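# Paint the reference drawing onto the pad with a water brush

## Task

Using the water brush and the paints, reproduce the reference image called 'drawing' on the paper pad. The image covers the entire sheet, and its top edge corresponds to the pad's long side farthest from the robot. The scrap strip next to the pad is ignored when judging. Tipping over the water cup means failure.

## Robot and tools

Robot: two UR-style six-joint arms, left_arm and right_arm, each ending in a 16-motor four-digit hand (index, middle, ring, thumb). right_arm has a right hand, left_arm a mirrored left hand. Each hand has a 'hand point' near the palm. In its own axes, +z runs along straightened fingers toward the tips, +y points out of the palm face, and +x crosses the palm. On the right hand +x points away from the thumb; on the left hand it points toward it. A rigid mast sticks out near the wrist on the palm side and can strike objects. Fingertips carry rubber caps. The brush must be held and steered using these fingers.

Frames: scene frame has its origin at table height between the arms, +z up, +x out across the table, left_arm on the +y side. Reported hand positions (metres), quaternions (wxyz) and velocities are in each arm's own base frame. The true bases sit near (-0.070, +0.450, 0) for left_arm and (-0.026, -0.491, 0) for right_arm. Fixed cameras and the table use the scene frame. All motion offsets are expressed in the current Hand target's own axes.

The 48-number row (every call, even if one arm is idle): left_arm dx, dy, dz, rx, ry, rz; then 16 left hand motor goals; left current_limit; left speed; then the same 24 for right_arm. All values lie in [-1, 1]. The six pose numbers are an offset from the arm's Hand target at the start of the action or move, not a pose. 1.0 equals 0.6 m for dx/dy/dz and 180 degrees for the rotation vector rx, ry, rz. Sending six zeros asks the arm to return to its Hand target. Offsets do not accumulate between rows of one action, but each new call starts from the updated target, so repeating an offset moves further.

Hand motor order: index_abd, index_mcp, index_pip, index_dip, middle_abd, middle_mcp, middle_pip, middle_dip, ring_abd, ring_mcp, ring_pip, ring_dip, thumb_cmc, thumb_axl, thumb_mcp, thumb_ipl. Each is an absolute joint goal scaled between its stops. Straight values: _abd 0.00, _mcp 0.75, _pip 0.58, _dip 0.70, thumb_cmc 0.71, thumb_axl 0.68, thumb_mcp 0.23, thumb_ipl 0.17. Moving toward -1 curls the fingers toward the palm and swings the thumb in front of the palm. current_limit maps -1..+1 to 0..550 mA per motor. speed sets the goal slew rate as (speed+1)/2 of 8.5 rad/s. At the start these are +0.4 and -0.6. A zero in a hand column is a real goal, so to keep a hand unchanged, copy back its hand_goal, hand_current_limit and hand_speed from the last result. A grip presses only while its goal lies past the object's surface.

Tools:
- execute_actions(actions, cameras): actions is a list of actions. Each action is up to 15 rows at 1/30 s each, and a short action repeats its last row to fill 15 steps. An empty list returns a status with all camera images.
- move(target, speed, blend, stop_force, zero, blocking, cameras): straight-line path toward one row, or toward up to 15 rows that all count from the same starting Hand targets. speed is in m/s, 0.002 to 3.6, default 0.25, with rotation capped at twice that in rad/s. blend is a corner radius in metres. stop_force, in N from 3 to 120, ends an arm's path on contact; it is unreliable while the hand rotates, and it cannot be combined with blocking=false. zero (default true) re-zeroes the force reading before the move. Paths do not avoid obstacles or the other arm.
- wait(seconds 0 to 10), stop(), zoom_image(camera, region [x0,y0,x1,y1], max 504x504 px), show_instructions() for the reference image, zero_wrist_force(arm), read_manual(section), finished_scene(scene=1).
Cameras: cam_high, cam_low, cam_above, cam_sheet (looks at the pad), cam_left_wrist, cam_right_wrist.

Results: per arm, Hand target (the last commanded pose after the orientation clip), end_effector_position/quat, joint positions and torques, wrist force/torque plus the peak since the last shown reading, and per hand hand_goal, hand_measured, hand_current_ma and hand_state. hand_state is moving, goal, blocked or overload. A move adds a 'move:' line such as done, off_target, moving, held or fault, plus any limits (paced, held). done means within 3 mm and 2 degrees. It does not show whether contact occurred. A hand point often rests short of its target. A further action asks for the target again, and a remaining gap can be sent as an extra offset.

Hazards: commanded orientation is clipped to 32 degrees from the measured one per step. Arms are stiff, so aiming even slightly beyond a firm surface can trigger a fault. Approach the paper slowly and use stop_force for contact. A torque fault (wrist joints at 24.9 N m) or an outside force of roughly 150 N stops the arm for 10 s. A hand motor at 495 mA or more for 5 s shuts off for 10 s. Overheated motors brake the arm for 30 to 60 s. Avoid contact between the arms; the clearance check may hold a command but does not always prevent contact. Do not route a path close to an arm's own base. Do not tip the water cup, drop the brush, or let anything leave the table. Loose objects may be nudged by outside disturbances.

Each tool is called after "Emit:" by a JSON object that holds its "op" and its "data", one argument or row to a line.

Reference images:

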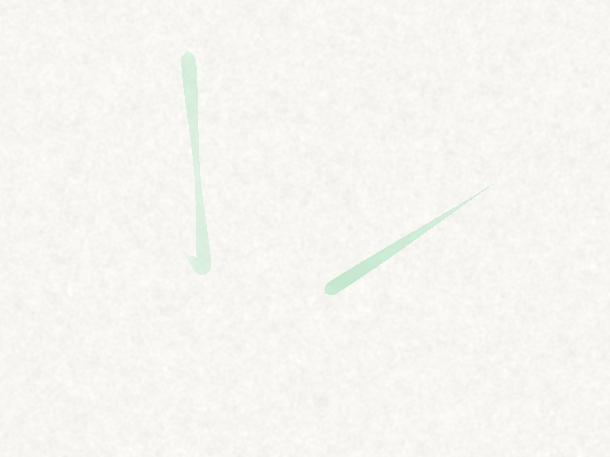

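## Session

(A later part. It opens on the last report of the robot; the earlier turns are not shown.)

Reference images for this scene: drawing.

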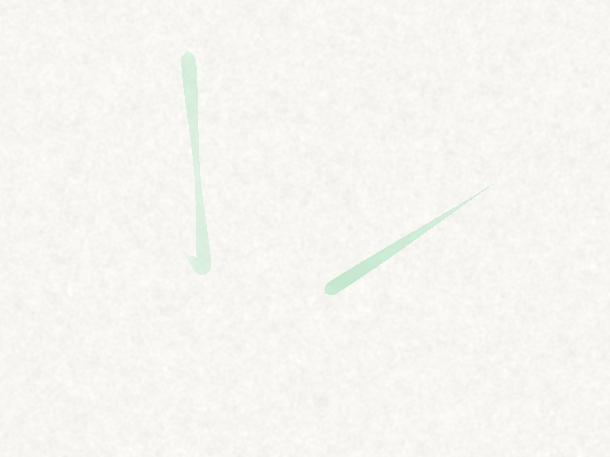

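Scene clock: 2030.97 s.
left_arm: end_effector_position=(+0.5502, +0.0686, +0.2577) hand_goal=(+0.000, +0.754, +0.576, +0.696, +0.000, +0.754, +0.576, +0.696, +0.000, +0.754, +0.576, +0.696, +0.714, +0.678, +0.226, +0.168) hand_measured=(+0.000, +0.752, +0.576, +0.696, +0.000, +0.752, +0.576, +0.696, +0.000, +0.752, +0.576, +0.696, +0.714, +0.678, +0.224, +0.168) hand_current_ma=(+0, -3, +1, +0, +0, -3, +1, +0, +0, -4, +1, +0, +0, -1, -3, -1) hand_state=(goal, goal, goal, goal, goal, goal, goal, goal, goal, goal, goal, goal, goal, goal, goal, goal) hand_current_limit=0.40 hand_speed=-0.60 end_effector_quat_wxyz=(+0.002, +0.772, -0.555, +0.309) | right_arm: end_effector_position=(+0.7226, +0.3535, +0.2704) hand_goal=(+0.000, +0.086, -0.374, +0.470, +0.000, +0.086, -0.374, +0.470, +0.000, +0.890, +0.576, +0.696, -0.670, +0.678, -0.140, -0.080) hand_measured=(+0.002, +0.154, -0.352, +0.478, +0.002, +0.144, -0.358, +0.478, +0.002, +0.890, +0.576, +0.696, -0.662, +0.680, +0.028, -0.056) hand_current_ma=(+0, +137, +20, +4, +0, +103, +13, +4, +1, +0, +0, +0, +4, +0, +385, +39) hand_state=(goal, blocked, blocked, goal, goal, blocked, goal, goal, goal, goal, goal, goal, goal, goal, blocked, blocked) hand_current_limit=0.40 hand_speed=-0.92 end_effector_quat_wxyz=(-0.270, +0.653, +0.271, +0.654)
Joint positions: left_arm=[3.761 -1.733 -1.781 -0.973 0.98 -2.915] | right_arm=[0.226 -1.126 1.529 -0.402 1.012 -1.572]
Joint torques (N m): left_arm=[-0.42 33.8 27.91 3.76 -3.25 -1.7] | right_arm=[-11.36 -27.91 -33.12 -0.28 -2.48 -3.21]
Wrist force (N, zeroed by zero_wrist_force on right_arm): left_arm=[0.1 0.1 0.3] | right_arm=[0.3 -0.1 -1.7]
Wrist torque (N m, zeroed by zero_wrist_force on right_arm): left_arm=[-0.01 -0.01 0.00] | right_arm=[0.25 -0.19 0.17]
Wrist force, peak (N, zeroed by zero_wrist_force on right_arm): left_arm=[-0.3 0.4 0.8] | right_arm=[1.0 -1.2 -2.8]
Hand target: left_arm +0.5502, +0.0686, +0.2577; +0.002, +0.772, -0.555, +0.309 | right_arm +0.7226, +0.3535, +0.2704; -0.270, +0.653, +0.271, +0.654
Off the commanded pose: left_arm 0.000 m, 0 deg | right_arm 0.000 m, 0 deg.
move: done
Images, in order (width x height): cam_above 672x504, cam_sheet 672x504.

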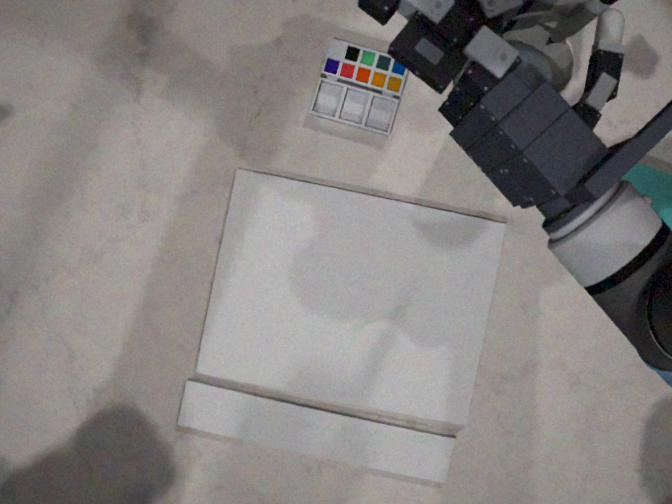

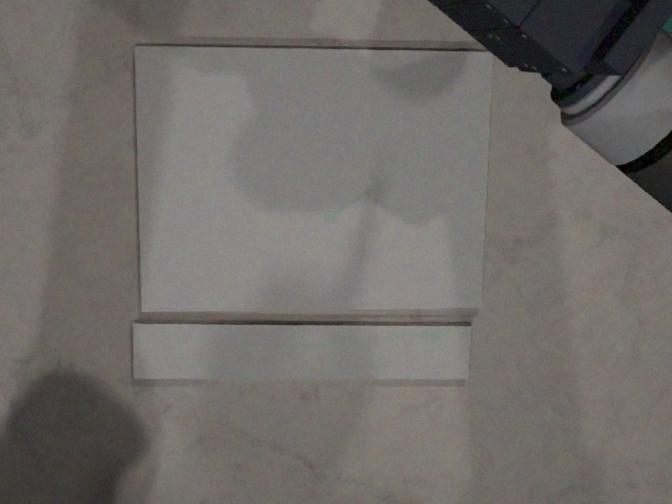

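Emit:
{"op": "move", "data": {
  "target": [
    [0,0,0,0,0,0,0,0.754,0.576,0.696,0,0.754,0.576,0.696,0,0.754,0.576,0.696,0.714,0.678,0.226,0.168,0.4,-0.6,-0.2053,0,0,0,0,0,0,0.085,-0.375,0.47,0,0.085,-0.375,0.47,0,0.89,0.576,0.696,-0.67,0.678,-0.14,-0.08,0.4,-0.92],
    [0,0,0,0,0,0,0,0.754,0.576,0.696,0,0.754,0.576,0.696,0,0.754,0.576,0.696,0.714,0.678,0.226,0.168,0.4,-0.6,-0.2053,0.005,0,0,0,0,0,0.085,-0.375,0.47,0,0.085,-0.375,0.47,0,0.89,0.576,0.696,-0.67,0.678,-0.14,-0.08,0.4,-0.92],
    [0,0,0,0,0,0,0,0.754,0.576,0.696,0,0.754,0.576,0.696,0,0.754,0.576,0.696,0.714,0.678,0.226,0.168,0.4,-0.6,-0.2053,-0.005,0,0,0,0,0,0.085,-0.375,0.47,0,0.085,-0.375,0.47,0,0.89,0.576,0.696,-0.67,0.678,-0.14,-0.08,0.4,-0.92],
    [0,0,0,0,0,0,0,0.754,0.576,0.696,0,0.754,0.576,0.696,0,0.754,0.576,0.696,0.714,0.678,0.226,0.168,0.4,-0.6,-0.2053,0,0,0,0,0,0,0.085,-0.375,0.47,0,0.085,-0.375,0.47,0,0.89,0.576,0.696,-0.67,0.678,-0.14,-0.08,0.4,-0.92]
  ],
  "speed": [0.15, 0.02, 0.02, 0.02],
  "blend": [0.0005, 0.0005, 0.0005, 0]
}}

Emit:
{"op": "move", "data": {
  "target": [
    [0,0,0,0,0,0,0,0.754,0.576,0.696,0,0.754,0.576,0.696,0,0.754,0.576,0.696,0.714,0.678,0.226,0.168,0.4,-0.6,0.205,0,0,0,0,0,0,0.085,-0.375,0.47,0,0.085,-0.375,0.47,0,0.89,0.576,0.696,-0.67,0.678,-0.14,-0.08,0.4,-0.92],
    [0,0,0,0,0,0,0,0.754,0.576,0.696,0,0.754,0.576,0.696,0,0.754,0.576,0.696,0.714,0.678,0.226,0.168,0.4,-0.6,0.205,-0.1707,0.2089,0,0,0,0,0.085,-0.375,0.47,0,0.085,-0.375,0.47,0,0.89,0.576,0.696,-0.67,0.678,-0.14,-0.08,0.4,-0.92],
    [0,0,0,0,0,0,0,0.754,0.576,0.696,0,0.754,0.576,0.696,0,0.754,0.576,0.696,0.714,0.678,0.226,0.168,0.4,-0.6,-0.0283,-0.1707,0.2089,0,0,0,0,0.085,-0.375,0.47,0,0.085,-0.375,0.47,0,0.89,0.576,0.696,-0.67,0.678,-0.14,-0.08,0.4,-0.92]
  ],
  "speed": [0.2, 0.25, 0.15],
  "blend": [0.02, 0.02, 0]
}}

Emit:
{"op": "move", "data": {
  "target": [
    [0,0,0,0,0,0,0,0.754,0.576,0.696,0,0.754,0.576,0.696,0,0.754,0.576,0.696,0.714,0.678,0.226,0.168,0.4,-0.6,-0.02,0,0,0,0,0,0,0.085,-0.375,0.47,0,0.085,-0.375,0.47,0,0.89,0.576,0.696,-0.67,0.678,-0.14,-0.08,0.4,-0.92],
    [0,0,0,0,0,0,0,0.754,0.576,0.696,0,0.754,0.576,0.696,0,0.754,0.576,0.696,0.714,0.678,0.226,0.168,0.4,-0.6,-0.02,0.0045,0,0,0,0,0,0.085,-0.375,0.47,0,0.085,-0.375,0.47,0,0.89,0.576,0.696,-0.67,0.678,-0.14,-0.08,0.4,-0.92],
    [0,0,0,0,0,0,0,0.754,0.576,0.696,0,0.754,0.576,0.696,0,0.754,0.576,0.696,0.714,0.678,0.226,0.168,0.4,-0.6,-0.02,-0.0045,0,0,0,0,0,0.085,-0.375,0.47,0,0.085,-0.375,0.47,0,0.89,0.576,0.696,-0.67,0.678,-0.14,-0.08,0.4,-0.92],
    [0,0,0,0,0,0,0,0.754,0.576,0.696,0,0.754,0.576,0.696,0,0.754,0.576,0.696,0.714,0.678,0.226,0.168,0.4,-0.6,-0.02,0,0.0045,0,0,0,0,0.085,-0.375,0.47,0,0.085,-0.375,0.47,0,0.89,0.576,0.696,-0.67,0.678,-0.14,-0.08,0.4,-0.92],
    [0,0,0,0,0,0,0,0.754,0.576,0.696,0,0.754,0.576,0.696,0,0.754,0.576,0.696,0.714,0.678,0.226,0.168,0.4,-0.6,-0.02,0,-0.0045,0,0,0,0,0.085,-0.375,0.47,0,0.085,-0.375,0.47,0,0.89,0.576,0.696,-0.67,0.678,-0.14,-0.08,0.4,-0.92],
    [0,0,0,0,0,0,0,0.754,0.576,0.696,0,0.754,0.576,0.696,0,0.754,0.576,0.696,0.714,0.678,0.226,0.168,0.4,-0.6,-0.02,0.0045,0,0,0,0,0,0.085,-0.375,0.47,0,0.085,-0.375,0.47,0,0.89,0.576,0.696,-0.67,0.678,-0.14,-0.08,0.4,-0.92],
    [0,0,0,0,0,0,0,0.754,0.576,0.696,0,0.754,0.576,0.696,0,0.754,0.576,0.696,0.714,0.678,0.226,0.168,0.4,-0.6,-0.02,-0.0045,0,0,0,0,0,0.085,-0.375,0.47,0,0.085,-0.375,0.47,0,0.89,0.576,0.696,-0.67,0.678,-0.14,-0.08,0.4,-0.92],
    [0,0,0,0,0,0,0,0.754,0.576,0.696,0,0.754,0.576,0.696,0,0.754,0.576,0.696,0.714,0.678,0.226,0.168,0.4,-0.6,-0.02,0,0.0045,0,0,0,0,0.085,-0.375,0.47,0,0.085,-0.375,0.47,0,0.89,0.576,0.696,-0.67,0.678,-0.14,-0.08,0.4,-0.92],
    [0,0,0,0,0,0,0,0.754,0.576,0.696,0,0.754,0.576,0.696,0,0.754,0.576,0.696,0.714,0.678,0.226,0.168,0.4,-0.6,-0.02,0,-0.0045,0,0,0,0,0.085,-0.375,0.47,0,0.085,-0.375,0.47,0,0.89,0.576,0.696,-0.67,0.678,-0.14,-0.08,0.4,-0.92],
    [0,0,0,0,0,0,0,0.754,0.576,0.696,0,0.754,0.576,0.696,0,0.754,0.576,0.696,0.714,0.678,0.226,0.168,0.4,-0.6,-0.02,0.0045,0,0,0,0,0,0.085,-0.375,0.47,0,0.085,-0.375,0.47,0,0.89,0.576,0.696,-0.67,0.678,-0.14,-0.08,0.4,-0.92],
    [0,0,0,0,0,0,0,0.754,0.576,0.696,0,0.754,0.576,0.696,0,0.754,0.576,0.696,0.714,0.678,0.226,0.168,0.4,-0.6,-0.02,-0.0045,0,0,0,0,0,0.085,-0.375,0.47,0,0.085,-0.375,0.47,0,0.89,0.576,0.696,-0.67,0.678,-0.14,-0.08,0.4,-0.92],
    [0,0,0,0,0,0,0,0.754,0.576,0.696,0,0.754,0.576,0.696,0,0.754,0.576,0.696,0.714,0.678,0.226,0.168,0.4,-0.6,-0.02,0,0.0045,0,0,0,0,0.085,-0.375,0.47,0,0.085,-0.375,0.47,0,0.89,0.576,0.696,-0.67,0.678,-0.14,-0.08,0.4,-0.92],
    [0,0,0,0,0,0,0,0.754,0.576,0.696,0,0.754,0.576,0.696,0,0.754,0.576,0.696,0.714,0.678,0.226,0.168,0.4,-0.6,-0.02,0,0,0,0,0,0,0.085,-0.375,0.47,0,0.085,-0.375,0.47,0,0.89,0.576,0.696,-0.67,0.678,-0.14,-0.08,0.4,-0.92],
    [0,0,0,0,0,0,0,0.754,0.576,0.696,0,0.754,0.576,0.696,0,0.754,0.576,0.696,0.714,0.678,0.226,0.168,0.4,-0.6,0.1167,0,0,0,0,0,0,0.085,-0.375,0.47,0,0.085,-0.375,0.47,0,0.89,0.576,0.696,-0.67,0.678,-0.14,-0.08,0.4,-0.92]
  ],
  "speed": [0.05, 0.02, 0.02, 0.02, 0.02, 0.02, 0.02, 0.02, 0.02, 0.02, 0.02, 0.02, 0.02, 0.15],
  "blend": [0.0005, 0.0005, 0.0005, 0.0005, 0.0005, 0.0005, 0.0005, 0.0005, 0.0005, 0.0005, 0.0005, 0.0005, 0.0005, 0]
}}

Emit:
{"op": "move", "data": {
  "target": [
    [0,0,0,0,0,0,0,0.754,0.576,0.696,0,0.754,0.576,0.696,0,0.754,0.576,0.696,0.714,0.678,0.226,0.168,0.4,-0.6,0,-0.3459,-0.3565,0,0,0,0,0.085,-0.375,0.47,0,0.085,-0.375,0.47,0,0.89,0.576,0.696,-0.67,0.678,-0.14,-0.08,0.4,-0.92],
    [0,0,0,0,0,0,0,0.754,0.576,0.696,0,0.754,0.576,0.696,0,0.754,0.576,0.696,0.714,0.678,0.226,0.168,0.4,-0.6,-0.1322,-0.3459,-0.3565,0,0,0,0,0.085,-0.375,0.47,0,0.085,-0.375,0.47,0,0.89,0.576,0.696,-0.67,0.678,-0.14,-0.08,0.4,-0.92],
    [0,0,0,0,0,0,0,0.754,0.576,0.696,0,0.754,0.576,0.696,0,0.754,0.576,0.696,0.714,0.678,0.226,0.168,0.4,-0.6,-0.1547,-0.3350,-0.3605,0,0,0,0,0.085,-0.375,0.47,0,0.085,-0.375,0.47,0,0.89,0.576,0.696,-0.67,0.678,-0.14,-0.08,0.4,-0.92],
    [0,0,0,0,0,0,0,0.754,0.576,0.696,0,0.754,0.576,0.696,0,0.754,0.576,0.696,0.714,0.678,0.226,0.168,0.4,-0.6,-0.1385,-0.1879,-0.4142,0,0,0,0,0.085,-0.375,0.47,0,0.085,-0.375,0.47,0,0.89,0.576,0.696,-0.67,0.678,-0.14,-0.08,0.4,-0.92],
    [0,0,0,0,0,0,0,0.754,0.576,0.696,0,0.754,0.576,0.696,0,0.754,0.576,0.696,0.714,0.678,0.226,0.168,0.4,-0.6,-0.1305,-0.1800,-0.4171,0,0,0,0,0.085,-0.375,0.47,0,0.085,-0.375,0.47,0,0.89,0.576,0.696,-0.67,0.678,-0.14,-0.08,0.4,-0.92],
    [0,0,0,0,0,0,0,0.754,0.576,0.696,0,0.754,0.576,0.696,0,0.754,0.576,0.696,0.714,0.678,0.226,0.168,0.4,-0.6,0,-0.1800,-0.4171,0,0,0,0,0.085,-0.375,0.47,0,0.085,-0.375,0.47,0,0.89,0.576,0.696,-0.67,0.678,-0.14,-0.08,0.4,-0.92],
    [0,0,0,0,0,0,0,0.754,0.576,0.696,0,0.754,0.576,0.696,0,0.754,0.576,0.696,0.714,0.678,0.226,0.168,0.4,-0.6,0.1162,0.1704,-0.2090,0,0,0,0,0.085,-0.375,0.47,0,0.085,-0.375,0.47,0,0.89,0.576,0.696,-0.67,0.678,-0.14,-0.08,0.4,-0.92]
  ],
  "speed": [0.25, 0.15, 0.04, 0.03, 0.06, 0.2, 0.25],
  "blend": [0.02, 0.001, 0.0005, 0.001, 0.001, 0.01, 0],
  "cameras": ["cam_sheet", "cam_above"]
}}

Emit:
{"op": "zoom_image", "data": {
  "camera": "cam_sheet",
  "region": [310, 135, 430, 235]
}}

Emit:
{"op": "zoom_image", "data": {
  "camera": "cam_above",
  "region": [345, 280, 445, 350]
}}

Scene clock: 2106.57 s.
left_arm: end_effector_position=(+0.5502, +0.0686, +0.2577) hand_goal=(+0.000, +0.754, +0.576, +0.696, +0.000, +0.754, +0.576, +0.696, +0.000, +0.754, +0.576, +0.696, +0.714, +0.678, +0.226, +0.168) hand_measured=(+0.000, +0.752, +0.576, +0.696, +0.000, +0.752, +0.576, +0.696, +0.000, +0.752, +0.576, +0.696, +0.714, +0.678, +0.224, +0.168) hand_current_ma=(+0, -3, +1, +0, +0, -3, +1, +0, +0, -4, +1, +0, +0, -1, -3, -1) hand_state=(goal, goal, goal, goal, goal, goal, goal, goal, goal, goal, goal, goal, goal, goal, goal, goal) hand_current_limit=0.40 hand_speed=-0.60 end_effector_quat_wxyz=(+0.002, +0.772, -0.555, +0.309) | right_arm: end_effector_position=(+0.7226, +0.3535, +0.1473) hand_goal=(+0.000, +0.086, -0.374, +0.470, +0.000, +0.086, -0.374, +0.470, +0.000, +0.890, +0.576, +0.696, -0.670, +0.678, -0.140, -0.080) hand_measured=(+0.002, +0.154, -0.352, +0.478, +0.002, +0.144, -0.358, +0.478, +0.002, +0.890, +0.576, +0.696, -0.662, +0.680, +0.028, -0.056) hand_current_ma=(+0, +137, +20, +4, +0, +103, +13, +4, +1, +0, +0, +0, +4, +0, +385, +39) hand_state=(goal, blocked, blocked, goal, goal, blocked, goal, goal, goal, goal, goal, goal, goal, goal, blocked, blocked) hand_current_limit=0.40 hand_speed=-0.92 end_effector_quat_wxyz=(-0.270, +0.653, +0.271, +0.654)
Joint positions: left_arm=[3.761 -1.733 -1.781 -0.973 0.98 -2.915] | right_arm=[0.226 -0.978 1.653 -0.676 1.012 -1.572]
Joint torques (N m): left_arm=[-0.16 33.93 26.92 3.56 -3.51 -1.66] | right_arm=[-12.32 -29.9 -29.07 -0.23 -2.51 2.7]
Wrist force (N, zeroed by zero_wrist_force on right_arm): left_arm=[-0.1 0.0 0.6] | right_arm=[0.5 0.1 -1.7]
Wrist torque (N m, zeroed by zero_wrist_force on right_arm): left_arm=[-0.07 0.01 -0.01] | right_arm=[0.25 -0.20 0.09]
Wrist force, peak (N, zeroed by zero_wrist_force on right_arm): left_arm=[-0.1 0.1 0.9] | right_arm=[0.6 0.7 -2.2]
Hand target: left_arm +0.5502, +0.0686, +0.2577; +0.002, +0.772, -0.555, +0.309 | right_arm +0.7227, +0.3534, +0.1472; -0.270, +0.653, +0.271, +0.654
Off the commanded pose: left_arm 0.000 m, 0 deg | right_arm 0.000 m, 0 deg.
move: done

Scene clock: 2109.27 s.
left_arm: end_effector_position=(+0.5502, +0.0686, +0.2577) hand_goal=(+0.000, +0.754, +0.576, +0.696, +0.000, +0.754, +0.576, +0.696, +0.000, +0.754, +0.576, +0.696, +0.714, +0.678, +0.226, +0.168) hand_measured=(+0.000, +0.752, +0.576, +0.696, +0.000, +0.752, +0.576, +0.696, +0.000, +0.752, +0.576, +0.696, +0.714, +0.678, +0.224, +0.168) hand_current_ma=(+0, -3, +1, +0, +0, -3, +1, +0, +0, -4, +1, +0, +0, -1, -3, -1) hand_state=(goal, goal, goal, goal, goal, goal, goal, goal, goal, goal, goal, goal, goal, goal, goal, goal) hand_current_limit=0.40 hand_speed=-0.60 end_effector_quat_wxyz=(+0.002, +0.772, -0.555, +0.309) | right_arm: end_effector_position=(+0.7391, +0.5145, +0.1302) hand_goal=(+0.000, +0.086, -0.374, +0.470, +0.000, +0.086, -0.374, +0.470, +0.000, +0.890, +0.576, +0.696, -0.670, +0.678, -0.140, -0.080) hand_measured=(+0.002, +0.154, -0.352, +0.478, +0.002, +0.144, -0.358, +0.478, +0.002, +0.890, +0.576, +0.696, -0.662, +0.680, +0.028, -0.056) hand_current_ma=(+0, +137, +20, +4, +0, +103, +13, +4, +1, +0, +0, +0, +4, +0, +385, +39) hand_state=(goal, blocked, blocked, goal, goal, blocked, goal, goal, goal, goal, goal, goal, goal, goal, blocked, blocked) hand_current_limit=0.40 hand_speed=-0.92 end_effector_quat_wxyz=(-0.270, +0.653, +0.271, +0.654)
Joint positions: left_arm=[3.761 -1.733 -1.781 -0.973 0.98 -2.915] | right_arm=[0.471 -0.752 1.289 -0.536 1.257 -1.572]
Joint torques (N m): left_arm=[0.61 33.76 27.83 3.95 -3.31 -1.69] | right_arm=[-5.07 -39.74 -10.78 -3.49 -2.2 2.57]
Wrist force (N, zeroed by zero_wrist_force on right_arm): left_arm=[0.0 0.0 0.6] | right_arm=[0.2 0.3 -1.8]
Wrist torque (N m, zeroed by zero_wrist_force on right_arm): left_arm=[-0.06 0.00 0.00] | right_arm=[0.27 -0.17 0.15]
Wrist force, peak (N, zeroed by zero_wrist_force on right_arm): left_arm=[-0.1 0.2 0.8] | right_arm=[1.1 1.0 -2.4]
Hand target: left_arm +0.5502, +0.0686, +0.2577; +0.002, +0.772, -0.555, +0.309 | right_arm +0.7391, +0.5145, +0.1302; -0.270, +0.653, +0.271, +0.654
Off the commanded pose: left_arm 0.000 m, 0 deg | right_arm 0.000 m, 0 deg.
move: done

Scene clock: 2113.13 s.
left_arm: end_effector_position=(+0.5502, +0.0686, +0.2577) hand_goal=(+0.000, +0.754, +0.576, +0.696, +0.000, +0.754, +0.576, +0.696, +0.000, +0.754, +0.576, +0.696, +0.714, +0.678, +0.226, +0.168) hand_measured=(+0.000, +0.752, +0.576, +0.696, +0.000, +0.752, +0.576, +0.696, +0.000, +0.752, +0.576, +0.696, +0.714, +0.678, +0.224, +0.168) hand_current_ma=(+0, -3, +1, +0, +0, -3, +1, +0, +0, -4, +1, +0, +0, -1, -3, -1) hand_state=(goal, goal, goal, goal, goal, goal, goal, goal, goal, goal, goal, goal, goal, goal, goal, goal) hand_current_limit=0.40 hand_speed=-0.60 end_effector_quat_wxyz=(+0.002, +0.772, -0.555, +0.309) | right_arm: end_effector_position=(+0.7390, +0.5145, +0.2001) hand_goal=(+0.000, +0.086, -0.374, +0.470, +0.000, +0.086, -0.374, +0.470, +0.000, +0.890, +0.576, +0.696, -0.670, +0.678, -0.140, -0.080) hand_measured=(+0.002, +0.154, -0.352, +0.478, +0.002, +0.144, -0.358, +0.478, +0.002, +0.890, +0.576, +0.696, -0.662, +0.680, +0.028, -0.056) hand_current_ma=(+0, +137, +20, +4, +0, +103, +13, +4, +1, +0, +0, +0, +4, +0, +385, +39) hand_state=(goal, blocked, blocked, goal, goal, blocked, goal, goal, goal, goal, goal, goal, goal, goal, blocked, blocked) hand_current_limit=0.40 hand_speed=-0.92 end_effector_quat_wxyz=(-0.270, +0.653, +0.271, +0.654)
Joint positions: left_arm=[3.761 -1.733 -1.781 -0.973 0.98 -2.915] | right_arm=[0.471 -0.831 1.234 -0.403 1.257 -1.572]
Joint torques (N m): left_arm=[-0.28 33.9 27.13 4.02 -3.18 -1.66] | right_arm=[-10.05 -64.34 -32.26 -0.34 -0.27 -2.56]
Wrist force (N, zeroed by zero_wrist_force on right_arm): left_arm=[0.0 0.1 0.5] | right_arm=[0.2 0.1 -1.9]
Wrist torque (N m, zeroed by zero_wrist_force on right_arm): left_arm=[-0.04 0.00 -0.01] | right_arm=[0.27 -0.17 0.10]
Wrist force, peak (N, zeroed by zero_wrist_force on right_arm): left_arm=[-0.1 0.3 0.9] | right_arm=[0.4 1.2 -2.0]
Hand target: left_arm +0.5502, +0.0686, +0.2577; +0.002, +0.772, -0.555, +0.309 | right_arm +0.7391, +0.5145, +0.2002; -0.270, +0.653, +0.271, +0.654
Off the commanded pose: left_arm 0.000 m, 0 deg | right_arm 0.000 m, 0 deg.
move: done

Scene clock: 2120.63 s.
left_arm: end_effector_position=(+0.5502, +0.0686, +0.2577) hand_goal=(+0.000, +0.754, +0.576, +0.696, +0.000, +0.754, +0.576, +0.696, +0.000, +0.754, +0.576, +0.696, +0.714, +0.678, +0.226, +0.168) hand_measured=(+0.000, +0.752, +0.576, +0.696, +0.000, +0.752, +0.576, +0.696, +0.000, +0.752, +0.576, +0.696, +0.714, +0.678, +0.224, +0.168) hand_current_ma=(+0, -3, +1, +0, +0, -3, +1, +0, +0, -4, +1, +0, +0, -1, -3, -1) hand_state=(goal, goal, goal, goal, goal, goal, goal, goal, goal, goal, goal, goal, goal, goal, goal, goal) hand_current_limit=0.40 hand_speed=-0.60 end_effector_quat_wxyz=(+0.002, +0.772, -0.555, +0.309) | right_arm: end_effector_position=(+0.7224, +0.3536, +0.2700) hand_goal=(+0.000, +0.086, -0.374, +0.470, +0.000, +0.086, -0.374, +0.470, +0.000, +0.890, +0.576, +0.696, -0.670, +0.678, -0.140, -0.080) hand_measured=(+0.002, +0.154, -0.352, +0.478, +0.002, +0.144, -0.358, +0.478, +0.002, +0.890, +0.576, +0.696, -0.662, +0.680, +0.028, -0.056) hand_current_ma=(+0, +137, +20, +4, +0, +103, +13, +4, +1, +0, +0, +0, +4, +0, +385, +39) hand_state=(goal, blocked, blocked, goal, goal, blocked, goal, goal, goal, goal, goal, goal, goal, goal, blocked, blocked) hand_current_limit=0.40 hand_speed=-0.92 end_effector_quat_wxyz=(-0.270, +0.653, +0.271, +0.654)
Joint positions: left_arm=[3.761 -1.733 -1.781 -0.973 0.98 -2.915] | right_arm=[0.226 -1.126 1.53 -0.403 1.012 -1.572]
Joint torques (N m): left_arm=[0.38 33.35 27.91 3.53 -3.28 -1.66] | right_arm=[-11.76 -28.06 -30.56 -0.04 -2.44 -3.2]
Wrist force (N, zeroed by zero_wrist_force on right_arm): left_arm=[-0.1 0.0 0.3] | right_arm=[0.3 0.1 -1.8]
Wrist torque (N m, zeroed by zero_wrist_force on right_arm): left_arm=[-0.03 0.00 -0.01] | right_arm=[0.30 -0.19 0.18]
Wrist force, peak (N, zeroed by zero_wrist_force on right_arm): left_arm=[-0.4 -0.1 0.9] | right_arm=[0.9 -1.4 -2.6]
Hand target: left_arm +0.5502, +0.0686, +0.2577; +0.002, +0.772, -0.555, +0.309 | right_arm +0.7225, +0.3536, +0.2700; -0.270, +0.653, +0.271, +0.654
Off the commanded pose: left_arm 0.000 m, 0 deg | right_arm 0.000 m, 0 deg.
move: done
Images, in order (width x height): cam_above 672x504, cam_sheet 672x504.

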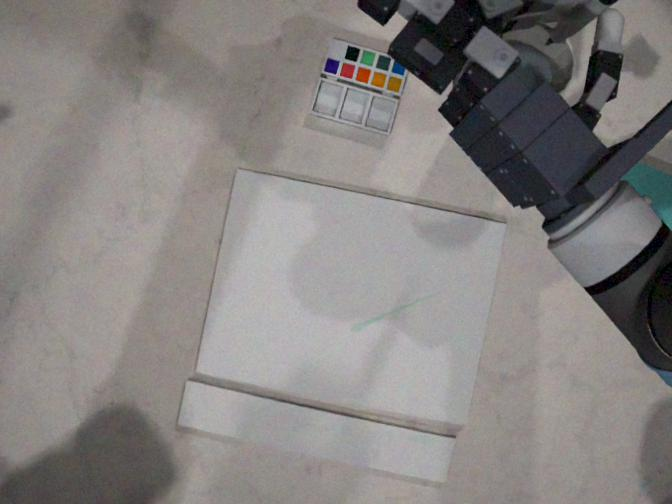

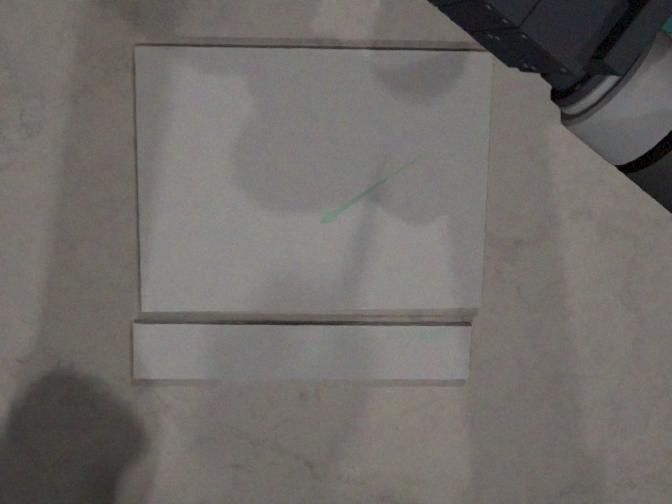

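Scaled by 4.200.

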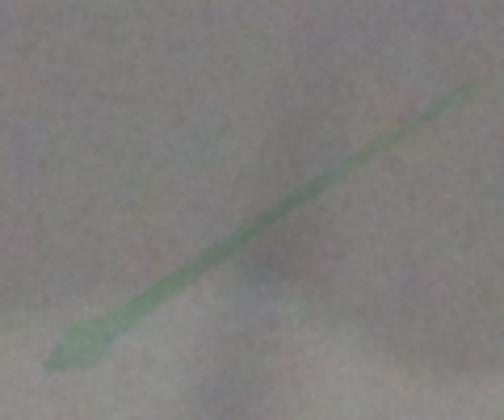

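Scaled by 5.040.

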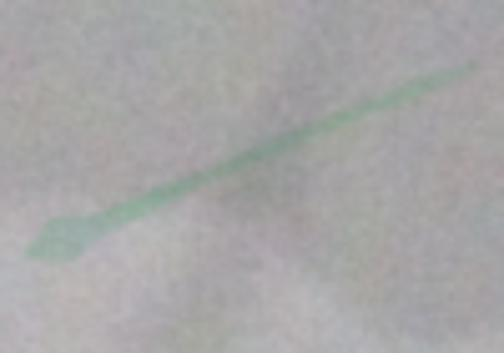

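Emit:
{"op": "move", "data": {
  "target": [
    [0,0,0,0,0,0,0,0.754,0.576,0.696,0,0.754,0.576,0.696,0,0.754,0.576,0.696,0.714,0.678,0.226,0.168,0.4,-0.6,-0.2047,0,0,0,0,0,0,0.085,-0.375,0.47,0,0.085,-0.375,0.47,0,0.89,0.576,0.696,-0.67,0.678,-0.14,-0.08,0.4,-0.92],
    [0,0,0,0,0,0,0,0.754,0.576,0.696,0,0.754,0.576,0.696,0,0.754,0.576,0.696,0.714,0.678,0.226,0.168,0.4,-0.6,-0.2047,0.005,0,0,0,0,0,0.085,-0.375,0.47,0,0.085,-0.375,0.47,0,0.89,0.576,0.696,-0.67,0.678,-0.14,-0.08,0.4,-0.92],
    [0,0,0,0,0,0,0,0.754,0.576,0.696,0,0.754,0.576,0.696,0,0.754,0.576,0.696,0.714,0.678,0.226,0.168,0.4,-0.6,-0.2047,-0.005,0,0,0,0,0,0.085,-0.375,0.47,0,0.085,-0.375,0.47,0,0.89,0.576,0.696,-0.67,0.678,-0.14,-0.08,0.4,-0.92],
    [0,0,0,0,0,0,0,0.754,0.576,0.696,0,0.754,0.576,0.696,0,0.754,0.576,0.696,0.714,0.678,0.226,0.168,0.4,-0.6,-0.2047,0,0,0,0,0,0,0.085,-0.375,0.47,0,0.085,-0.375,0.47,0,0.89,0.576,0.696,-0.67,0.678,-0.14,-0.08,0.4,-0.92]
  ],
  "speed": [0.15, 0.02, 0.02, 0.02],
  "blend": [0.0005, 0.0005, 0.0005, 0]
}}

Emit:
{"op": "move", "data": {
  "target": [
    [0,0,0,0,0,0,0,0.754,0.576,0.696,0,0.754,0.576,0.696,0,0.754,0.576,0.696,0.714,0.678,0.226,0.168,0.4,-0.6,0.205,0,0,0,0,0,0,0.085,-0.375,0.47,0,0.085,-0.375,0.47,0,0.89,0.576,0.696,-0.67,0.678,-0.14,-0.08,0.4,-0.92],
    [0,0,0,0,0,0,0,0.754,0.576,0.696,0,0.754,0.576,0.696,0,0.754,0.576,0.696,0.714,0.678,0.226,0.168,0.4,-0.6,0.205,-0.1704,0.2089,0,0,0,0,0.085,-0.375,0.47,0,0.085,-0.375,0.47,0,0.89,0.576,0.696,-0.67,0.678,-0.14,-0.08,0.4,-0.92],
    [0,0,0,0,0,0,0,0.754,0.576,0.696,0,0.754,0.576,0.696,0,0.754,0.576,0.696,0.714,0.678,0.226,0.168,0.4,-0.6,-0.0283,-0.1704,0.2089,0,0,0,0,0.085,-0.375,0.47,0,0.085,-0.375,0.47,0,0.89,0.576,0.696,-0.67,0.678,-0.14,-0.08,0.4,-0.92]
  ],
  "speed": [0.2, 0.25, 0.15],
  "blend": [0.02, 0.02, 0]
}}

Emit:
{"op": "move", "data": {
  "target": [
    [0,0,0,0,0,0,0,0.754,0.576,0.696,0,0.754,0.576,0.696,0,0.754,0.576,0.696,0.714,0.678,0.226,0.168,0.4,-0.6,-0.02,0,0,0,0,0,0,0.085,-0.375,0.47,0,0.085,-0.375,0.47,0,0.89,0.576,0.696,-0.67,0.678,-0.14,-0.08,0.4,-0.92],
    [0,0,0,0,0,0,0,0.754,0.576,0.696,0,0.754,0.576,0.696,0,0.754,0.576,0.696,0.714,0.678,0.226,0.168,0.4,-0.6,-0.02,0.0045,0,0,0,0,0,0.085,-0.375,0.47,0,0.085,-0.375,0.47,0,0.89,0.576,0.696,-0.67,0.678,-0.14,-0.08,0.4,-0.92],
    [0,0,0,0,0,0,0,0.754,0.576,0.696,0,0.754,0.576,0.696,0,0.754,0.576,0.696,0.714,0.678,0.226,0.168,0.4,-0.6,-0.02,-0.0045,0,0,0,0,0,0.085,-0.375,0.47,0,0.085,-0.375,0.47,0,0.89,0.576,0.696,-0.67,0.678,-0.14,-0.08,0.4,-0.92],
    [0,0,0,0,0,0,0,0.754,0.576,0.696,0,0.754,0.576,0.696,0,0.754,0.576,0.696,0.714,0.678,0.226,0.168,0.4,-0.6,-0.02,0,0.0045,0,0,0,0,0.085,-0.375,0.47,0,0.085,-0.375,0.47,0,0.89,0.576,0.696,-0.67,0.678,-0.14,-0.08,0.4,-0.92],
    [0,0,0,0,0,0,0,0.754,0.576,0.696,0,0.754,0.576,0.696,0,0.754,0.576,0.696,0.714,0.678,0.226,0.168,0.4,-0.6,-0.02,0,-0.0045,0,0,0,0,0.085,-0.375,0.47,0,0.085,-0.375,0.47,0,0.89,0.576,0.696,-0.67,0.678,-0.14,-0.08,0.4,-0.92],
    [0,0,0,0,0,0,0,0.754,0.576,0.696,0,0.754,0.576,0.696,0,0.754,0.576,0.696,0.714,0.678,0.226,0.168,0.4,-0.6,-0.02,0.0045,0,0,0,0,0,0.085,-0.375,0.47,0,0.085,-0.375,0.47,0,0.89,0.576,0.696,-0.67,0.678,-0.14,-0.08,0.4,-0.92],
    [0,0,0,0,0,0,0,0.754,0.576,0.696,0,0.754,0.576,0.696,0,0.754,0.576,0.696,0.714,0.678,0.226,0.168,0.4,-0.6,-0.02,-0.0045,0,0,0,0,0,0.085,-0.375,0.47,0,0.085,-0.375,0.47,0,0.89,0.576,0.696,-0.67,0.678,-0.14,-0.08,0.4,-0.92],
    [0,0,0,0,0,0,0,0.754,0.576,0.696,0,0.754,0.576,0.696,0,0.754,0.576,0.696,0.714,0.678,0.226,0.168,0.4,-0.6,-0.02,0,0.0045,0,0,0,0,0.085,-0.375,0.47,0,0.085,-0.375,0.47,0,0.89,0.576,0.696,-0.67,0.678,-0.14,-0.08,0.4,-0.92],
    [0,0,0,0,0,0,0,0.754,0.576,0.696,0,0.754,0.576,0.696,0,0.754,0.576,0.696,0.714,0.678,0.226,0.168,0.4,-0.6,-0.02,0,0,0,0,0,0,0.085,-0.375,0.47,0,0.085,-0.375,0.47,0,0.89,0.576,0.696,-0.67,0.678,-0.14,-0.08,0.4,-0.92],
    [0,0,0,0,0,0,0,0.754,0.576,0.696,0,0.754,0.576,0.696,0,0.754,0.576,0.696,0.714,0.678,0.226,0.168,0.4,-0.6,0.1167,0,0,0,0,0,0,0.085,-0.375,0.47,0,0.085,-0.375,0.47,0,0.89,0.576,0.696,-0.67,0.678,-0.14,-0.08,0.4,-0.92]
  ],
  "speed": [0.05, 0.02, 0.02, 0.02, 0.02, 0.02, 0.02, 0.02, 0.02, 0.15],
  "blend": [0.0005, 0.0005, 0.0005, 0.0005, 0.0005, 0.0005, 0.0005, 0.0005, 0.0005, 0]
}}

Emit:
{"op": "move", "data": {
  "target": [
    [0,0,0,0,0,0,0,0.754,0.576,0.696,0,0.754,0.576,0.696,0,0.754,0.576,0.696,0.714,0.678,0.226,0.168,0.4,-0.6,0,-0.2615,-0.1462,0,0,0,0,0.085,-0.375,0.47,0,0.085,-0.375,0.47,0,0.89,0.576,0.696,-0.67,0.678,-0.14,-0.08,0.4,-0.92],
    [0,0,0,0,0,0,0,0.754,0.576,0.696,0,0.754,0.576,0.696,0,0.754,0.576,0.696,0.714,0.678,0.226,0.168,0.4,-0.6,-0.1235,-0.2615,-0.1462,0,0,0,0,0.085,-0.375,0.47,0,0.085,-0.375,0.47,0,0.89,0.576,0.696,-0.67,0.678,-0.14,-0.08,0.4,-0.92],
    [0,0,0,0,0,0,0,0.754,0.576,0.696,0,0.754,0.576,0.696,0,0.754,0.576,0.696,0.714,0.678,0.226,0.168,0.4,-0.6,-0.1468,-0.2615,-0.1462,0,0,0,0,0.085,-0.375,0.47,0,0.085,-0.375,0.47,0,0.89,0.576,0.696,-0.67,0.678,-0.14,-0.08,0.4,-0.92],
    [0,0,0,0,0,0,0,0.754,0.576,0.696,0,0.754,0.576,0.696,0,0.754,0.576,0.696,0.714,0.678,0.226,0.168,0.4,-0.6,-0.1565,-0.2676,-0.1519,0,0,0,0,0.085,-0.375,0.47,0,0.085,-0.375,0.47,0,0.89,0.576,0.696,-0.67,0.678,-0.14,-0.08,0.4,-0.92],
    [0,0,0,0,0,0,0,0.754,0.576,0.696,0,0.754,0.576,0.696,0,0.754,0.576,0.696,0.714,0.678,0.226,0.168,0.4,-0.6,-0.1447,-0.3299,-0.2090,0,0,0,0,0.085,-0.375,0.47,0,0.085,-0.375,0.47,0,0.89,0.576,0.696,-0.67,0.678,-0.14,-0.08,0.4,-0.92],
    [0,0,0,0,0,0,0,0.754,0.576,0.696,0,0.754,0.576,0.696,0,0.754,0.576,0.696,0.714,0.678,0.226,0.168,0.4,-0.6,-0.1565,-0.3958,-0.2655,0,0,0,0,0.085,-0.375,0.47,0,0.085,-0.375,0.47,0,0.89,0.576,0.696,-0.67,0.678,-0.14,-0.08,0.4,-0.92],
    [0,0,0,0,0,0,0,0.754,0.576,0.696,0,0.754,0.576,0.696,0,0.754,0.576,0.696,0.714,0.678,0.226,0.168,0.4,-0.6,-0.1382,-0.3917,-0.2406,0,0,0,0,0.085,-0.375,0.47,0,0.085,-0.375,0.47,0,0.89,0.576,0.696,-0.67,0.678,-0.14,-0.08,0.4,-0.92],
    [0,0,0,0,0,0,0,0.754,0.576,0.696,0,0.754,0.576,0.696,0,0.754,0.576,0.696,0.714,0.678,0.226,0.168,0.4,-0.6,-0.1302,-0.3916,-0.2339,0,0,0,0,0.085,-0.375,0.47,0,0.085,-0.375,0.47,0,0.89,0.576,0.696,-0.67,0.678,-0.14,-0.08,0.4,-0.92],
    [0,0,0,0,0,0,0,0.754,0.576,0.696,0,0.754,0.576,0.696,0,0.754,0.576,0.696,0.714,0.678,0.226,0.168,0.4,-0.6,0,-0.3916,-0.2339,0,0,0,0,0.085,-0.375,0.47,0,0.085,-0.375,0.47,0,0.89,0.576,0.696,-0.67,0.678,-0.14,-0.08,0.4,-0.92],
    [0,0,0,0,0,0,0,0.754,0.576,0.696,0,0.754,0.576,0.696,0,0.754,0.576,0.696,0.714,0.678,0.226,0.168,0.4,-0.6,0.1165,0.1704,-0.2090,0,0,0,0,0.085,-0.375,0.47,0,0.085,-0.375,0.47,0,0.89,0.576,0.696,-0.67,0.678,-0.14,-0.08,0.4,-0.92]
  ],
  "speed": [0.25, 0.15, 0.05, 0.03, 0.03, 0.03, 0.03, 0.06, 0.2, 0.25],
  "blend": [0.02, 0.001, 0.0005, 0.0005, 0.0005, 0.0005, 0.001, 0.001, 0.01, 0],
  "cameras": ["cam_sheet", "cam_above"]
}}

Emit:
{"op": "zoom_image", "data": {
  "camera": "cam_sheet",
  "region": [180, 60, 330, 230]
}}

Emit:
{"op": "zoom_image", "data": {
  "camera": "cam_above",
  "region": [270, 190, 390, 340]
}}

Scene clock: 2182.30 s.
left_arm: end_effector_position=(+0.5502, +0.0686, +0.2577) hand_goal=(+0.000, +0.754, +0.576, +0.696, +0.000, +0.754, +0.576, +0.696, +0.000, +0.754, +0.576, +0.696, +0.714, +0.678, +0.226, +0.168) hand_measured=(+0.000, +0.752, +0.576, +0.696, +0.000, +0.752, +0.576, +0.696, +0.000, +0.752, +0.576, +0.696, +0.714, +0.678, +0.224, +0.168) hand_current_ma=(+0, -3, +1, +0, +0, -3, +1, +0, +0, -4, +1, +0, +0, -1, -3, -1) hand_state=(goal, goal, goal, goal, goal, goal, goal, goal, goal, goal, goal, goal, goal, goal, goal, goal) hand_current_limit=0.40 hand_speed=-0.60 end_effector_quat_wxyz=(+0.002, +0.772, -0.555, +0.309) | right_arm: end_effector_position=(+0.7225, +0.3536, +0.1472) hand_goal=(+0.000, +0.086, -0.374, +0.470, +0.000, +0.086, -0.374, +0.470, +0.000, +0.890, +0.576, +0.696, -0.670, +0.678, -0.140, -0.080) hand_measured=(+0.002, +0.154, -0.352, +0.478, +0.002, +0.144, -0.358, +0.478, +0.002, +0.890, +0.576, +0.696, -0.662, +0.680, +0.028, -0.056) hand_current_ma=(+0, +137, +20, +4, +0, +103, +13, +4, +1, +0, +0, +0, +4, +0, +385, +39) hand_state=(goal, blocked, blocked, goal, goal, blocked, goal, goal, goal, goal, goal, goal, goal, goal, blocked, blocked) hand_current_limit=0.40 hand_speed=-0.92 end_effector_quat_wxyz=(-0.270, +0.653, +0.271, +0.654)
Joint positions: left_arm=[3.761 -1.733 -1.781 -0.973 0.98 -2.915] | right_arm=[0.226 -0.978 1.654 -0.676 1.012 -1.572]
Joint torques (N m): left_arm=[-0.83 33.59 27.81 3.84 -3.31 -1.74] | right_arm=[-11.66 -30.8 -29.15 -0.16 -2.54 2.7]
Wrist force (N, zeroed by zero_wrist_force on right_arm): left_arm=[-0.2 0.1 0.4] | right_arm=[0.3 0.2 -2.3]
Wrist torque (N m, zeroed by zero_wrist_force on right_arm): left_arm=[-0.03 0.03 -0.03] | right_arm=[0.33 -0.16 0.09]
Wrist force, peak (N, zeroed by zero_wrist_force on right_arm): left_arm=[-0.2 0.4 0.7] | right_arm=[0.3 0.2 -2.3]
Hand target: left_arm +0.5502, +0.0686, +0.2577; +0.002, +0.772, -0.555, +0.309 | right_arm +0.7225, +0.3535, +0.1472; -0.270, +0.653, +0.271, +0.654
Off the commanded pose: left_arm 0.000 m, 0 deg | right_arm 0.000 m, 0 deg.
move: done

Scene clock: 2185.00 s.
left_arm: end_effector_position=(+0.5502, +0.0686, +0.2577) hand_goal=(+0.000, +0.754, +0.576, +0.696, +0.000, +0.754, +0.576, +0.696, +0.000, +0.754, +0.576, +0.696, +0.714, +0.678, +0.226, +0.168) hand_measured=(+0.000, +0.752, +0.576, +0.696, +0.000, +0.752, +0.576, +0.696, +0.000, +0.752, +0.576, +0.696, +0.714, +0.678, +0.224, +0.168) hand_current_ma=(+0, -3, +1, +0, +0, -3, +1, +0, +0, -4, +1, +0, +0, -1, -3, -1) hand_state=(goal, goal, goal, goal, goal, goal, goal, goal, goal, goal, goal, goal, goal, goal, goal, goal) hand_current_limit=0.40 hand_speed=-0.60 end_effector_quat_wxyz=(+0.002, +0.772, -0.555, +0.309) | right_arm: end_effector_position=(+0.7390, +0.5144, +0.1302) hand_goal=(+0.000, +0.086, -0.374, +0.470, +0.000, +0.086, -0.374, +0.470, +0.000, +0.890, +0.576, +0.696, -0.670, +0.678, -0.140, -0.080) hand_measured=(+0.002, +0.154, -0.352, +0.478, +0.002, +0.144, -0.358, +0.478, +0.002, +0.890, +0.576, +0.696, -0.662, +0.680, +0.028, -0.056) hand_current_ma=(+0, +137, +20, +4, +0, +103, +13, +4, +1, +0, +0, +0, +4, +0, +385, +39) hand_state=(goal, blocked, blocked, goal, goal, blocked, goal, goal, goal, goal, goal, goal, goal, goal, blocked, blocked) hand_current_limit=0.40 hand_speed=-0.92 end_effector_quat_wxyz=(-0.270, +0.653, +0.271, +0.654)
Joint positions: left_arm=[3.761 -1.733 -1.781 -0.973 0.98 -2.915] | right_arm=[0.471 -0.752 1.289 -0.537 1.257 -1.572]
Joint torques (N m): left_arm=[0.28 33.78 27.26 3.8 -3.46 -1.7] | right_arm=[-5.14 -39.95 -11 -3.48 -2.19 2.49]
Wrist force (N, zeroed by zero_wrist_force on right_arm): left_arm=[-0.2 0.0 0.3] | right_arm=[0.3 0.5 -1.5]
Wrist torque (N m, zeroed by zero_wrist_force on right_arm): left_arm=[-0.03 0.03 -0.03] | right_arm=[0.28 -0.18 0.16]
Wrist force, peak (N, zeroed by zero_wrist_force on right_arm): left_arm=[-0.3 -0.1 0.9] | right_arm=[1.3 0.7 -2.6]
Hand target: left_arm +0.5502, +0.0686, +0.2577; +0.002, +0.772, -0.555, +0.309 | right_arm +0.7391, +0.5144, +0.1301; -0.270, +0.653, +0.271, +0.654
Off the commanded pose: left_arm 0.000 m, 0 deg | right_arm 0.000 m, 0 deg.
move: done

Scene clock: 2187.97 s.
left_arm: end_effector_position=(+0.5502, +0.0686, +0.2577) hand_goal=(+0.000, +0.754, +0.576, +0.696, +0.000, +0.754, +0.576, +0.696, +0.000, +0.754, +0.576, +0.696, +0.714, +0.678, +0.226, +0.168) hand_measured=(+0.000, +0.752, +0.576, +0.696, +0.000, +0.752, +0.576, +0.696, +0.000, +0.752, +0.576, +0.696, +0.714, +0.678, +0.224, +0.168) hand_current_ma=(+0, -3, +1, +0, +0, -3, +1, +0, +0, -4, +1, +0, +0, -1, -3, -1) hand_state=(goal, goal, goal, goal, goal, goal, goal, goal, goal, goal, goal, goal, goal, goal, goal, goal) hand_current_limit=0.40 hand_speed=-0.60 end_effector_quat_wxyz=(+0.002, +0.772, -0.555, +0.309) | right_arm: end_effector_position=(+0.7390, +0.5145, +0.2000) hand_goal=(+0.000, +0.086, -0.374, +0.470, +0.000, +0.086, -0.374, +0.470, +0.000, +0.890, +0.576, +0.696, -0.670, +0.678, -0.140, -0.080) hand_measured=(+0.002, +0.154, -0.352, +0.478, +0.002, +0.144, -0.358, +0.478, +0.002, +0.890, +0.576, +0.696, -0.662, +0.680, +0.028, -0.056) hand_current_ma=(+0, +137, +20, +4, +0, +103, +13, +4, +1, +0, +0, +0, +4, +0, +385, +39) hand_state=(goal, blocked, blocked, goal, goal, blocked, goal, goal, goal, goal, goal, goal, goal, goal, blocked, blocked) hand_current_limit=0.40 hand_speed=-0.92 end_effector_quat_wxyz=(-0.270, +0.653, +0.271, +0.654)
Joint positions: left_arm=[3.761 -1.733 -1.781 -0.973 0.98 -2.915] | right_arm=[0.471 -0.831 1.234 -0.403 1.257 -1.572]
Joint torques (N m): left_arm=[-0.51 34.68 28.32 3.77 -3.29 -1.74] | right_arm=[-9.61 -64.12 -32.46 -0.31 -0.23 -2.69]
Wrist force (N, zeroed by zero_wrist_force on right_arm): left_arm=[-0.2 0.2 0.2] | right_arm=[0.1 -0.1 -1.8]
Wrist torque (N m, zeroed by zero_wrist_force on right_arm): left_arm=[-0.01 0.01 -0.02] | right_arm=[0.24 -0.16 0.10]
Wrist force, peak (N, zeroed by zero_wrist_force on right_arm): left_arm=[-0.1 0.3 0.8] | right_arm=[0.4 0.4 -2.4]
Hand target: left_arm +0.5502, +0.0686, +0.2577; +0.002, +0.772, -0.555, +0.309 | right_arm +0.7390, +0.5145, +0.2001; -0.270, +0.653, +0.271, +0.654
Off the commanded pose: left_arm 0.000 m, 0 deg | right_arm 0.000 m, 0 deg.
move: done

Scene clock: 2196.33 s.
left_arm: end_effector_position=(+0.5502, +0.0686, +0.2577) hand_goal=(+0.000, +0.754, +0.576, +0.696, +0.000, +0.754, +0.576, +0.696, +0.000, +0.754, +0.576, +0.696, +0.714, +0.678, +0.226, +0.168) hand_measured=(+0.000, +0.752, +0.576, +0.696, +0.000, +0.752, +0.576, +0.696, +0.000, +0.752, +0.576, +0.696, +0.714, +0.678, +0.224, +0.168) hand_current_ma=(+0, -3, +1, +0, +0, -3, +1, +0, +0, -4, +1, +0, +0, -1, -3, -1) hand_state=(goal, goal, goal, goal, goal, goal, goal, goal, goal, goal, goal, goal, goal, goal, goal, goal) hand_current_limit=0.40 hand_speed=-0.60 end_effector_quat_wxyz=(+0.002, +0.772, -0.555, +0.309) | right_arm: end_effector_position=(+0.7224, +0.3536, +0.2701) hand_goal=(+0.000, +0.086, -0.374, +0.470, +0.000, +0.086, -0.374, +0.470, +0.000, +0.890, +0.576, +0.696, -0.670, +0.678, -0.140, -0.080) hand_measured=(+0.002, +0.154, -0.350, +0.480, +0.002, +0.142, -0.356, +0.480, +0.002, +0.890, +0.576, +0.696, -0.662, +0.680, +0.028, -0.056) hand_current_ma=(+0, +137, +23, +5, +0, +99, +13, +5, +1, +0, +0, +0, +5, +0, +385, +39) hand_state=(goal, blocked, blocked, goal, goal, blocked, goal, goal, goal, goal, goal, goal, goal, goal, blocked, blocked) hand_current_limit=0.40 hand_speed=-0.92 end_effector_quat_wxyz=(-0.270, +0.653, +0.271, +0.654)
Joint positions: left_arm=[3.761 -1.733 -1.781 -0.973 0.98 -2.915] | right_arm=[0.226 -1.127 1.53 -0.403 1.012 -1.572]
Joint torques (N m): left_arm=[0.18 32.84 27.57 3.93 -3.14 -1.78] | right_arm=[-11.63 -27.45 -31.64 -0.17 -2.44 -3.24]
Wrist force (N, zeroed by zero_wrist_force on right_arm): left_arm=[-0.5 0.1 0.4] | right_arm=[0.0 0.2 -1.8]
Wrist torque (N m, zeroed by zero_wrist_force on right_arm): left_arm=[-0.03 0.07 -0.05] | right_arm=[0.30 -0.16 0.09]
Wrist force, peak (N, zeroed by zero_wrist_force on right_arm): left_arm=[-0.2 0.5 0.8] | right_arm=[1.0 -1.6 -2.2]
Hand target: left_arm +0.5502, +0.0686, +0.2577; +0.002, +0.772, -0.555, +0.309 | right_arm +0.7224, +0.3536, +0.2701; -0.270, +0.653, +0.271, +0.654
Off the commanded pose: left_arm 0.000 m, 0 deg | right_arm 0.000 m, 0 deg.
move: done
Images, in order (width x height): cam_above 672x504, cam_sheet 672x504.

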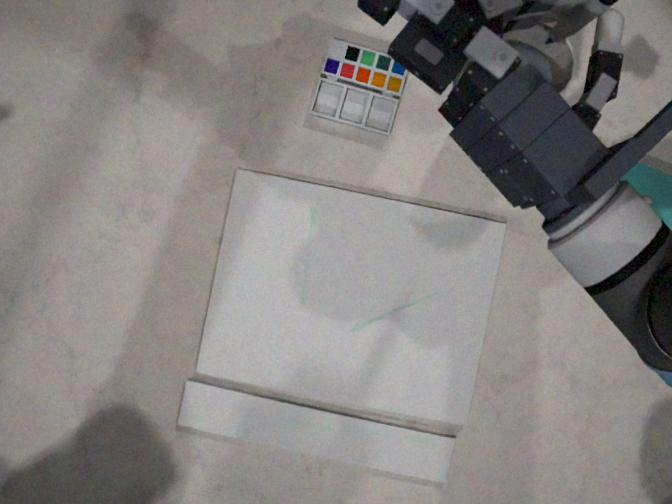

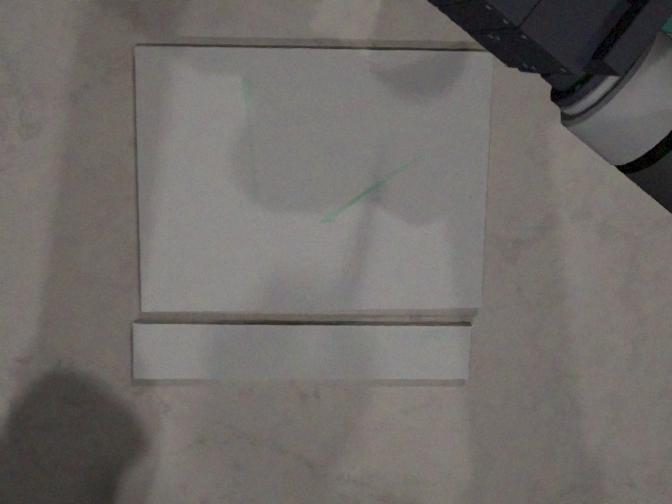

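Scaled by 2.965.

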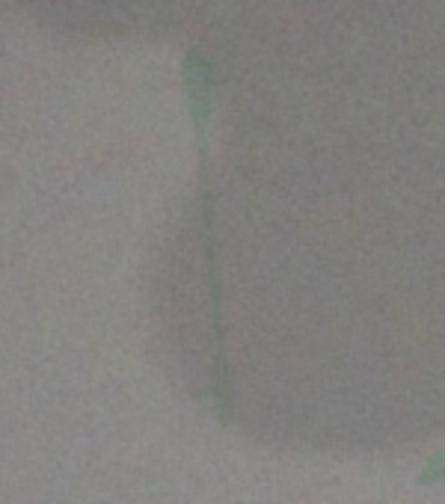

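Scaled by 3.360.

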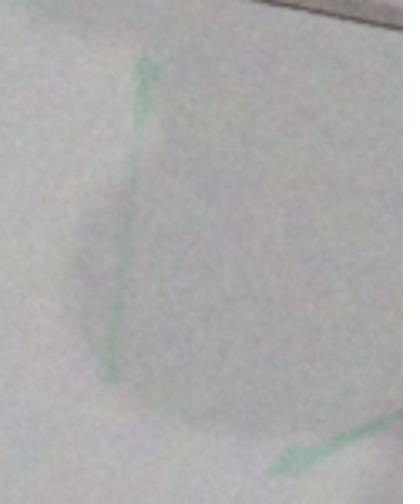

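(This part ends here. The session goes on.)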